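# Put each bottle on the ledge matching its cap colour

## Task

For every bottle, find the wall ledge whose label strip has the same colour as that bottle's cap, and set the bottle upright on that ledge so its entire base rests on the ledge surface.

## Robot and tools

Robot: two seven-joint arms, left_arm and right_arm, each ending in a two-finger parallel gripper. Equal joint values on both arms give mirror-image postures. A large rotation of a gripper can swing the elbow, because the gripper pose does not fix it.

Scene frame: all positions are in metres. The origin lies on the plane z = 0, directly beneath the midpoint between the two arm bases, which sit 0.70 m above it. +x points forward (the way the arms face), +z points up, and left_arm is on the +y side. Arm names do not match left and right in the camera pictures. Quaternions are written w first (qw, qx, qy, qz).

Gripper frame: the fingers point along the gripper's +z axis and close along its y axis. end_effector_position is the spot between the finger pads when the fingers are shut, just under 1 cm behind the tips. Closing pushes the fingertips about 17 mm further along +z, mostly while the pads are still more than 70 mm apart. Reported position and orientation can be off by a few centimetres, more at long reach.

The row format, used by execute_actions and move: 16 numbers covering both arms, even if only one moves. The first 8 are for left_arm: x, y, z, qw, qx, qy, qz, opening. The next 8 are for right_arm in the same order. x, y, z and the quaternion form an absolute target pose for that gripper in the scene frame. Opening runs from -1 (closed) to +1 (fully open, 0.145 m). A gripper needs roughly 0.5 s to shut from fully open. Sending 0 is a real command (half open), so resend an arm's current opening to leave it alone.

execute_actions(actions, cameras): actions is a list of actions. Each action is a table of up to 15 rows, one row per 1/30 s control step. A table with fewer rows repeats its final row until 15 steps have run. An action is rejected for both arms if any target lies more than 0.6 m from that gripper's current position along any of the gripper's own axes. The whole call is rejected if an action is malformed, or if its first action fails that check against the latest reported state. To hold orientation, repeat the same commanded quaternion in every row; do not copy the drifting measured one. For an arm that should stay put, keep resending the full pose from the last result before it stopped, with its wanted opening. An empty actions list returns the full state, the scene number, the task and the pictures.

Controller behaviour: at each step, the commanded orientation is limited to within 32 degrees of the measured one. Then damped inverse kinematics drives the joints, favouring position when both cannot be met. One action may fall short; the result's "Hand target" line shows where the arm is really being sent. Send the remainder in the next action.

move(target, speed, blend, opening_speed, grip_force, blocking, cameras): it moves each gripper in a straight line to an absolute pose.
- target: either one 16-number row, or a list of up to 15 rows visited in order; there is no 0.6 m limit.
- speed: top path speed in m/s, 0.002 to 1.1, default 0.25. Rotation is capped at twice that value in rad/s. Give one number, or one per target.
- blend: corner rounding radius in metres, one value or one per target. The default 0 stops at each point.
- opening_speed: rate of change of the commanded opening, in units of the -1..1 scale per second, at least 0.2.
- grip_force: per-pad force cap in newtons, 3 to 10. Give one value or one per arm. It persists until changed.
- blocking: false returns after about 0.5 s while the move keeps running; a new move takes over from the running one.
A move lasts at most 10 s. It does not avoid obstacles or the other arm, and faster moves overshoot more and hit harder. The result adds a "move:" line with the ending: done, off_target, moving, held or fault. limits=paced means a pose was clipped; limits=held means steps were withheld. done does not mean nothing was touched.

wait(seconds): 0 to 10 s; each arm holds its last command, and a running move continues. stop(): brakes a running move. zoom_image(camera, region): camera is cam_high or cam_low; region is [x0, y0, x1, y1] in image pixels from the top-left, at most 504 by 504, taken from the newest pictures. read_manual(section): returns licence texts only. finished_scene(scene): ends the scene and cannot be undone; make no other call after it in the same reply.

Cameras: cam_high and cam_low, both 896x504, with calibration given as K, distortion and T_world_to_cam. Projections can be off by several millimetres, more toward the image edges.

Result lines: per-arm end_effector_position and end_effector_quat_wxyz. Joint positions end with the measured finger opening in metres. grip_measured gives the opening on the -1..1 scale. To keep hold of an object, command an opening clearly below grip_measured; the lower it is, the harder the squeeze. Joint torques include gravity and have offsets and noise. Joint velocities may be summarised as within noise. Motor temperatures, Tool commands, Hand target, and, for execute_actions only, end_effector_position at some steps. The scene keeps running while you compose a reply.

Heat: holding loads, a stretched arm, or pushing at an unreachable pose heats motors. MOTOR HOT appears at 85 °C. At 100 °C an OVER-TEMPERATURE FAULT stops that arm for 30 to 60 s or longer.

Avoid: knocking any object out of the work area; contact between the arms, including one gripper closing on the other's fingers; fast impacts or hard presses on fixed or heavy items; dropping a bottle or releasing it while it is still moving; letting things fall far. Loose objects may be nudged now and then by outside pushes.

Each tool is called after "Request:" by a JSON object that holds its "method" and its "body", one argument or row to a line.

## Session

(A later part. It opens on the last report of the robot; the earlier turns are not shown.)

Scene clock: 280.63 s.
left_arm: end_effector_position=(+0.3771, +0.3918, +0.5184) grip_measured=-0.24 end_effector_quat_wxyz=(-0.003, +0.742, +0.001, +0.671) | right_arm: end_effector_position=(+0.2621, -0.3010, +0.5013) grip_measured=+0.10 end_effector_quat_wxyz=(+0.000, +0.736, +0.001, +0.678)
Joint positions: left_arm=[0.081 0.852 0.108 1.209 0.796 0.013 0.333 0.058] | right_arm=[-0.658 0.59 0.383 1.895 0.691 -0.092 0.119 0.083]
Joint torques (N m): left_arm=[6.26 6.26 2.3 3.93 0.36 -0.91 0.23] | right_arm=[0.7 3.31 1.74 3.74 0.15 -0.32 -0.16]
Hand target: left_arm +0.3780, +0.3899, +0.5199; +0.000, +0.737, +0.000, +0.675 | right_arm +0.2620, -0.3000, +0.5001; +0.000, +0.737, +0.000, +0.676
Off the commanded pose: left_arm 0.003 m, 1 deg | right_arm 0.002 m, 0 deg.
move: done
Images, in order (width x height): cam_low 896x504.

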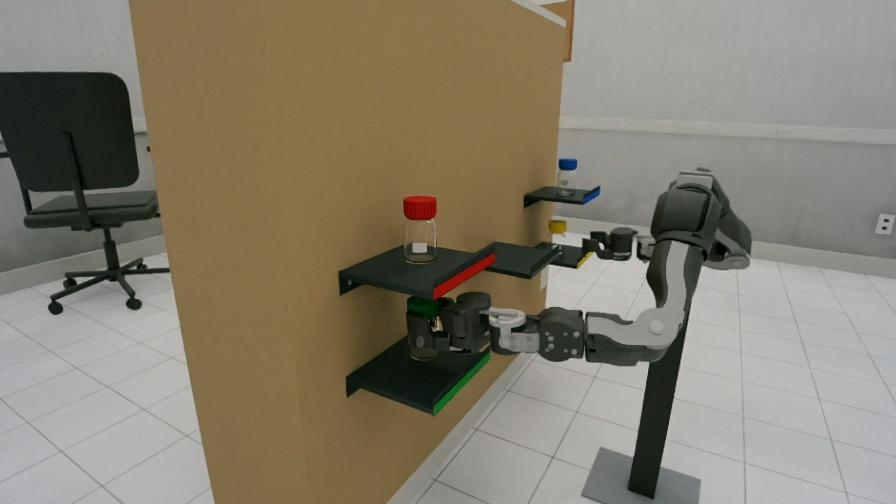

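Request:
{"method": "move", "body": {
  "target": [
    [0.378, 0.39, 0.498, 0, 0.7373, 0, 0.6756, -0.6, 0.262, -0.30, 0.50, 0, 0.7373, 0, 0.6756, 0.1],
    [0.378, 0.39, 0.4835, 0, 0.7373, 0, 0.6756, -0.6, 0.262, -0.30, 0.50, 0, 0.7373, 0, 0.6756, 0.1]
  ],
  "speed": [0.12, 0.03],
  "blend": [0.004, 0]
}}

Scene clock: 290.23 s.
left_arm: end_effector_position=(+0.3805, +0.3922, +0.4997) grip_measured=-0.24 end_effector_quat_wxyz=(-0.004, +0.718, -0.001, +0.696) | right_arm: end_effector_position=(+0.2621, -0.3010, +0.5013) grip_measured=+0.10 end_effector_quat_wxyz=(+0.000, +0.736, +0.001, +0.678)
Joint positions: left_arm=[0.135 0.825 0.003 1.071 0.818 -0.177 0.362 0.058] | right_arm=[-0.658 0.59 0.383 1.895 0.691 -0.092 0.119 0.083]
Joint torques (N m): left_arm=[3.31 5.68 0.06 1.66 0.01 0.29 0.11] | right_arm=[0.49 3.49 1.74 3.75 0.13 -0.31 -0.14]
Hand target: left_arm +0.3774, +0.3899, +0.4836; +0.000, +0.737, +0.000, +0.676 | right_arm +0.2620, -0.3000, +0.5001; +0.000, +0.737, +0.000, +0.676
Off the commanded pose: left_arm 0.017 m, 3 deg | right_arm 0.002 m, 0 deg.
move: off_target (left_arm)

Request:
{"method": "move", "body": {
  "target": [0.379, 0.391, 0.4985, 0, 0.7373, 0, 0.6756, -0.6, 0.262, -0.30, 0.50, 0, 0.7373, 0, 0.6756, 0.1],
  "speed": 0.05,
  "cameras": ["cam_low", "cam_high"]
}}

Request:
{"method": "zoom_image", "body": {
  "camera": "cam_low",
  "region": [340, 250, 540, 430]
}}

Scene clock: 296.00 s.
left_arm: end_effector_position=(+0.3799, +0.3912, +0.5013) grip_measured=-0.24 end_effector_quat_wxyz=(-0.001, +0.733, -0.002, +0.680) | right_arm: end_effector_position=(+0.2621, -0.3010, +0.5013) grip_measured=+0.10 end_effector_quat_wxyz=(+0.000, +0.736, +0.001, +0.678)
Joint positions: left_arm=[0.12 0.86 -0.011 1.111 0.846 -0.119 0.339 0.058] | right_arm=[-0.658 0.59 0.383 1.895 0.691 -0.092 0.119 0.083]
Joint torques (N m): left_arm=[4.42 7.42 2.11 4.23 0.36 -0.32 -0.01] | right_arm=[0.51 3.36 1.81 3.78 0.12 -0.3 -0.15]
Hand target: left_arm +0.3790, +0.3910, +0.4985; +0.000, +0.737, +0.000, +0.676 | right_arm +0.2620, -0.3000, +0.5001; +0.000, +0.737, +0.000, +0.676
Off the commanded pose: left_arm 0.003 m, 1 deg | right_arm 0.002 m, 0 deg.
move: done

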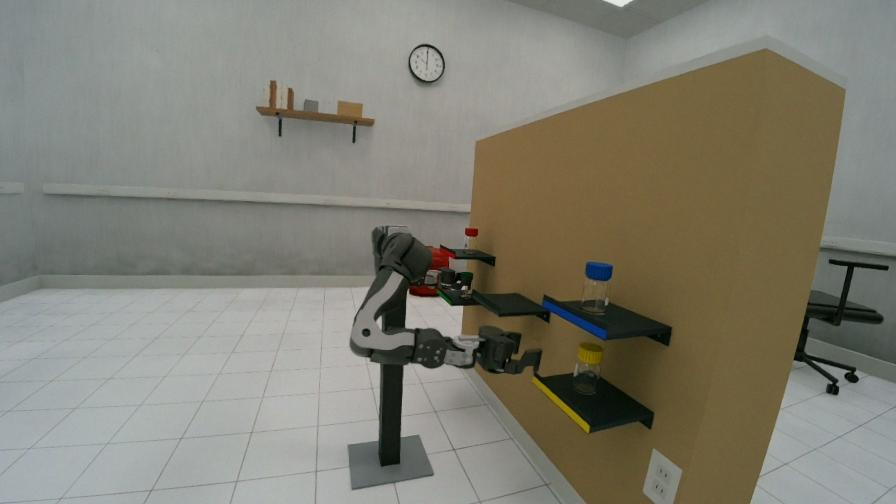

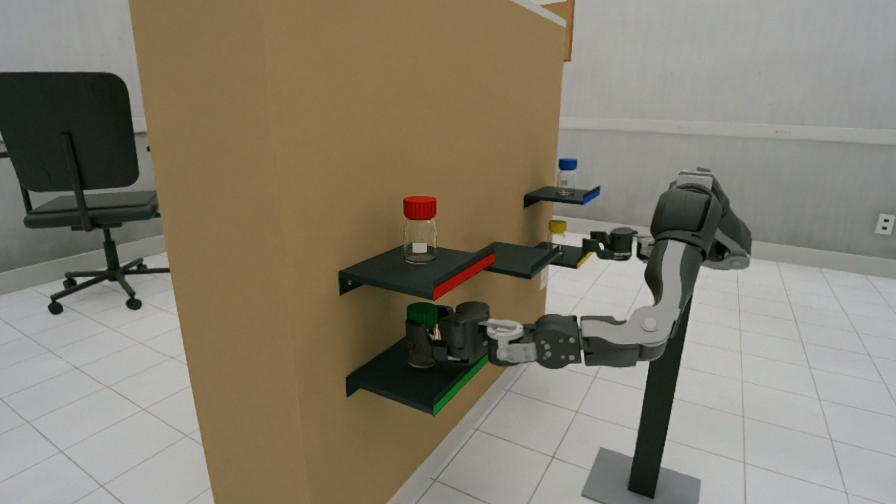

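Scaled by 2.520 from the camera's 896x504 image, which has a finer 1280x720 frame.

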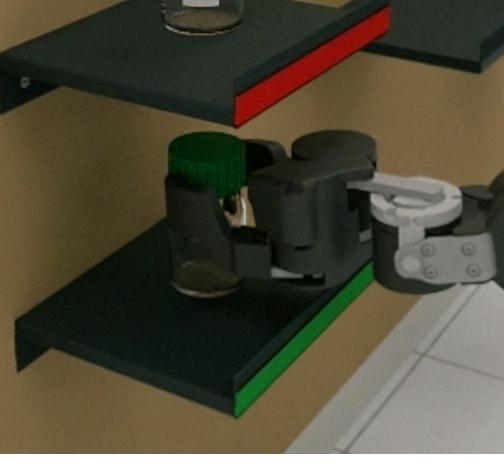

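Request:
{"method": "move", "body": {
  "target": [
    [0.379, 0.391, 0.496, 0, 0.7373, 0, 0.6756, -0.6, 0.262, -0.30, 0.50, 0, 0.7373, 0, 0.6756, 0.1],
    [0.379, 0.391, 0.498, 0, 0.7373, 0, 0.6756, 0.1, 0.262, -0.30, 0.50, 0, 0.7373, 0, 0.6756, 0.1],
    [0.26, 0.391, 0.505, 0, 0.7373, 0, 0.6756, 0.1, 0.24, -0.28, 0.50, 0, 0.7373, 0, 0.6756, 0.1]
  ],
  "speed": [0.04, 0.1, 0.17],
  "opening_speed": 2,
  "cameras": ["all"]
}}

Request:
{"method": "zoom_image", "body": {
  "camera": "cam_low",
  "region": [330, 150, 650, 430]
}}

Request:
{"method": "zoom_image", "body": {
  "camera": "cam_high",
  "region": [420, 210, 700, 430]
}}

Scene clock: 309.67 s.
left_arm: end_effector_position=(+0.2598, +0.3918, +0.5041) grip_measured=+0.10 end_effector_quat_wxyz=(-0.002, +0.738, +0.002, +0.674) | right_arm: end_effector_position=(+0.2400, -0.2794, +0.4989) grip_measured=+0.10 end_effector_quat_wxyz=(-0.002, +0.739, +0.001, +0.674)
Joint positions: left_arm=[-0.691 0.827 0.512 1.545 0.969 -0.211 0.362 0.083] | right_arm=[-0.761 0.499 0.383 2.001 0.625 -0.107 0.104 0.083]
Joint torques (N m): left_arm=[0.99 5.79 2.93 3.48 0.39 -0.62 0.22] | right_arm=[-0.15 2.57 2.76 3.96 0.13 -0.52 -0.09]
Hand target: left_arm +0.2600, +0.3910, +0.5051; +0.000, +0.737, +0.000, +0.676 | right_arm +0.2400, -0.2800, +0.5000; +0.000, +0.737, +0.000, +0.676
Off the commanded pose: left_arm 0.001 m, 0 deg | right_arm 0.001 m, 0 deg.
move: done

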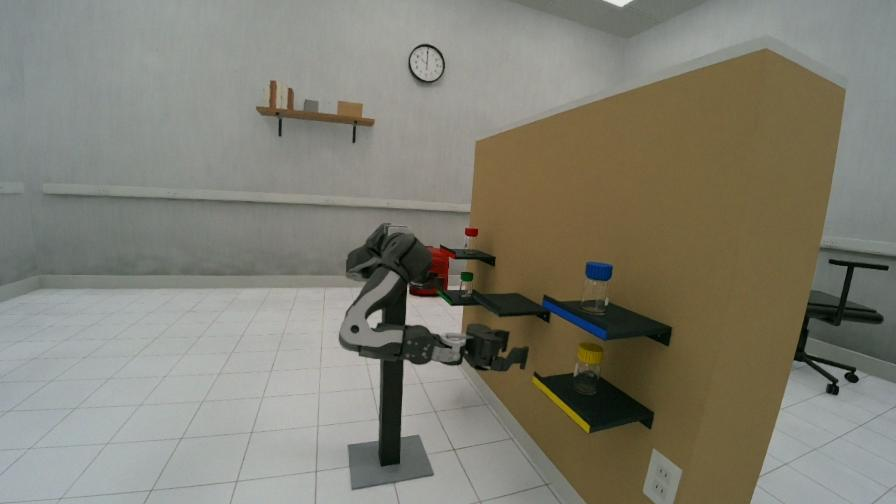

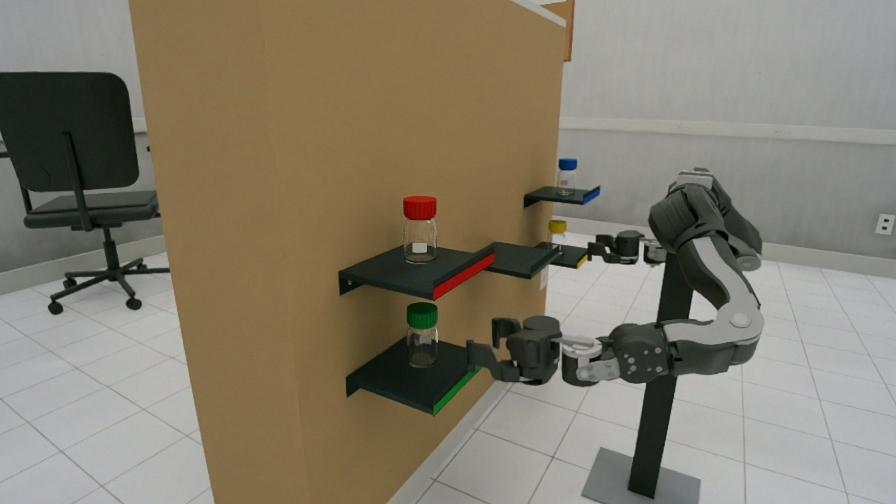

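Scaled by 1.575 from the camera's 896x504 image, which has a finer 1280x720 frame.

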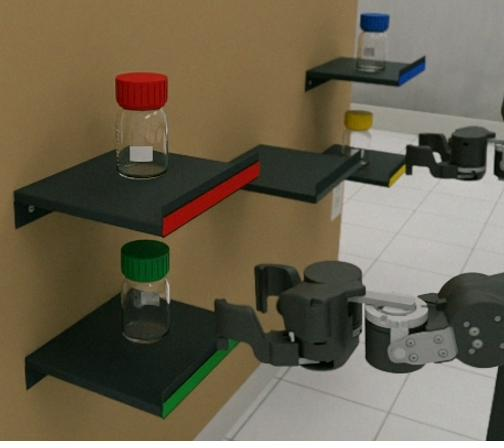

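Scaled by 1.800 from the camera's 896x504 image, which has a finer 1280x720 frame.

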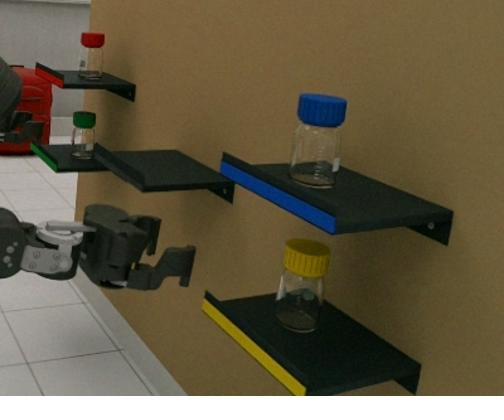

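All four bottles are upright on the matching ledges, and both grippers are clear.

Request:
{"method": "finished_scene", "body": {
  "scene": 2
}}

The scene is finished: the task was done.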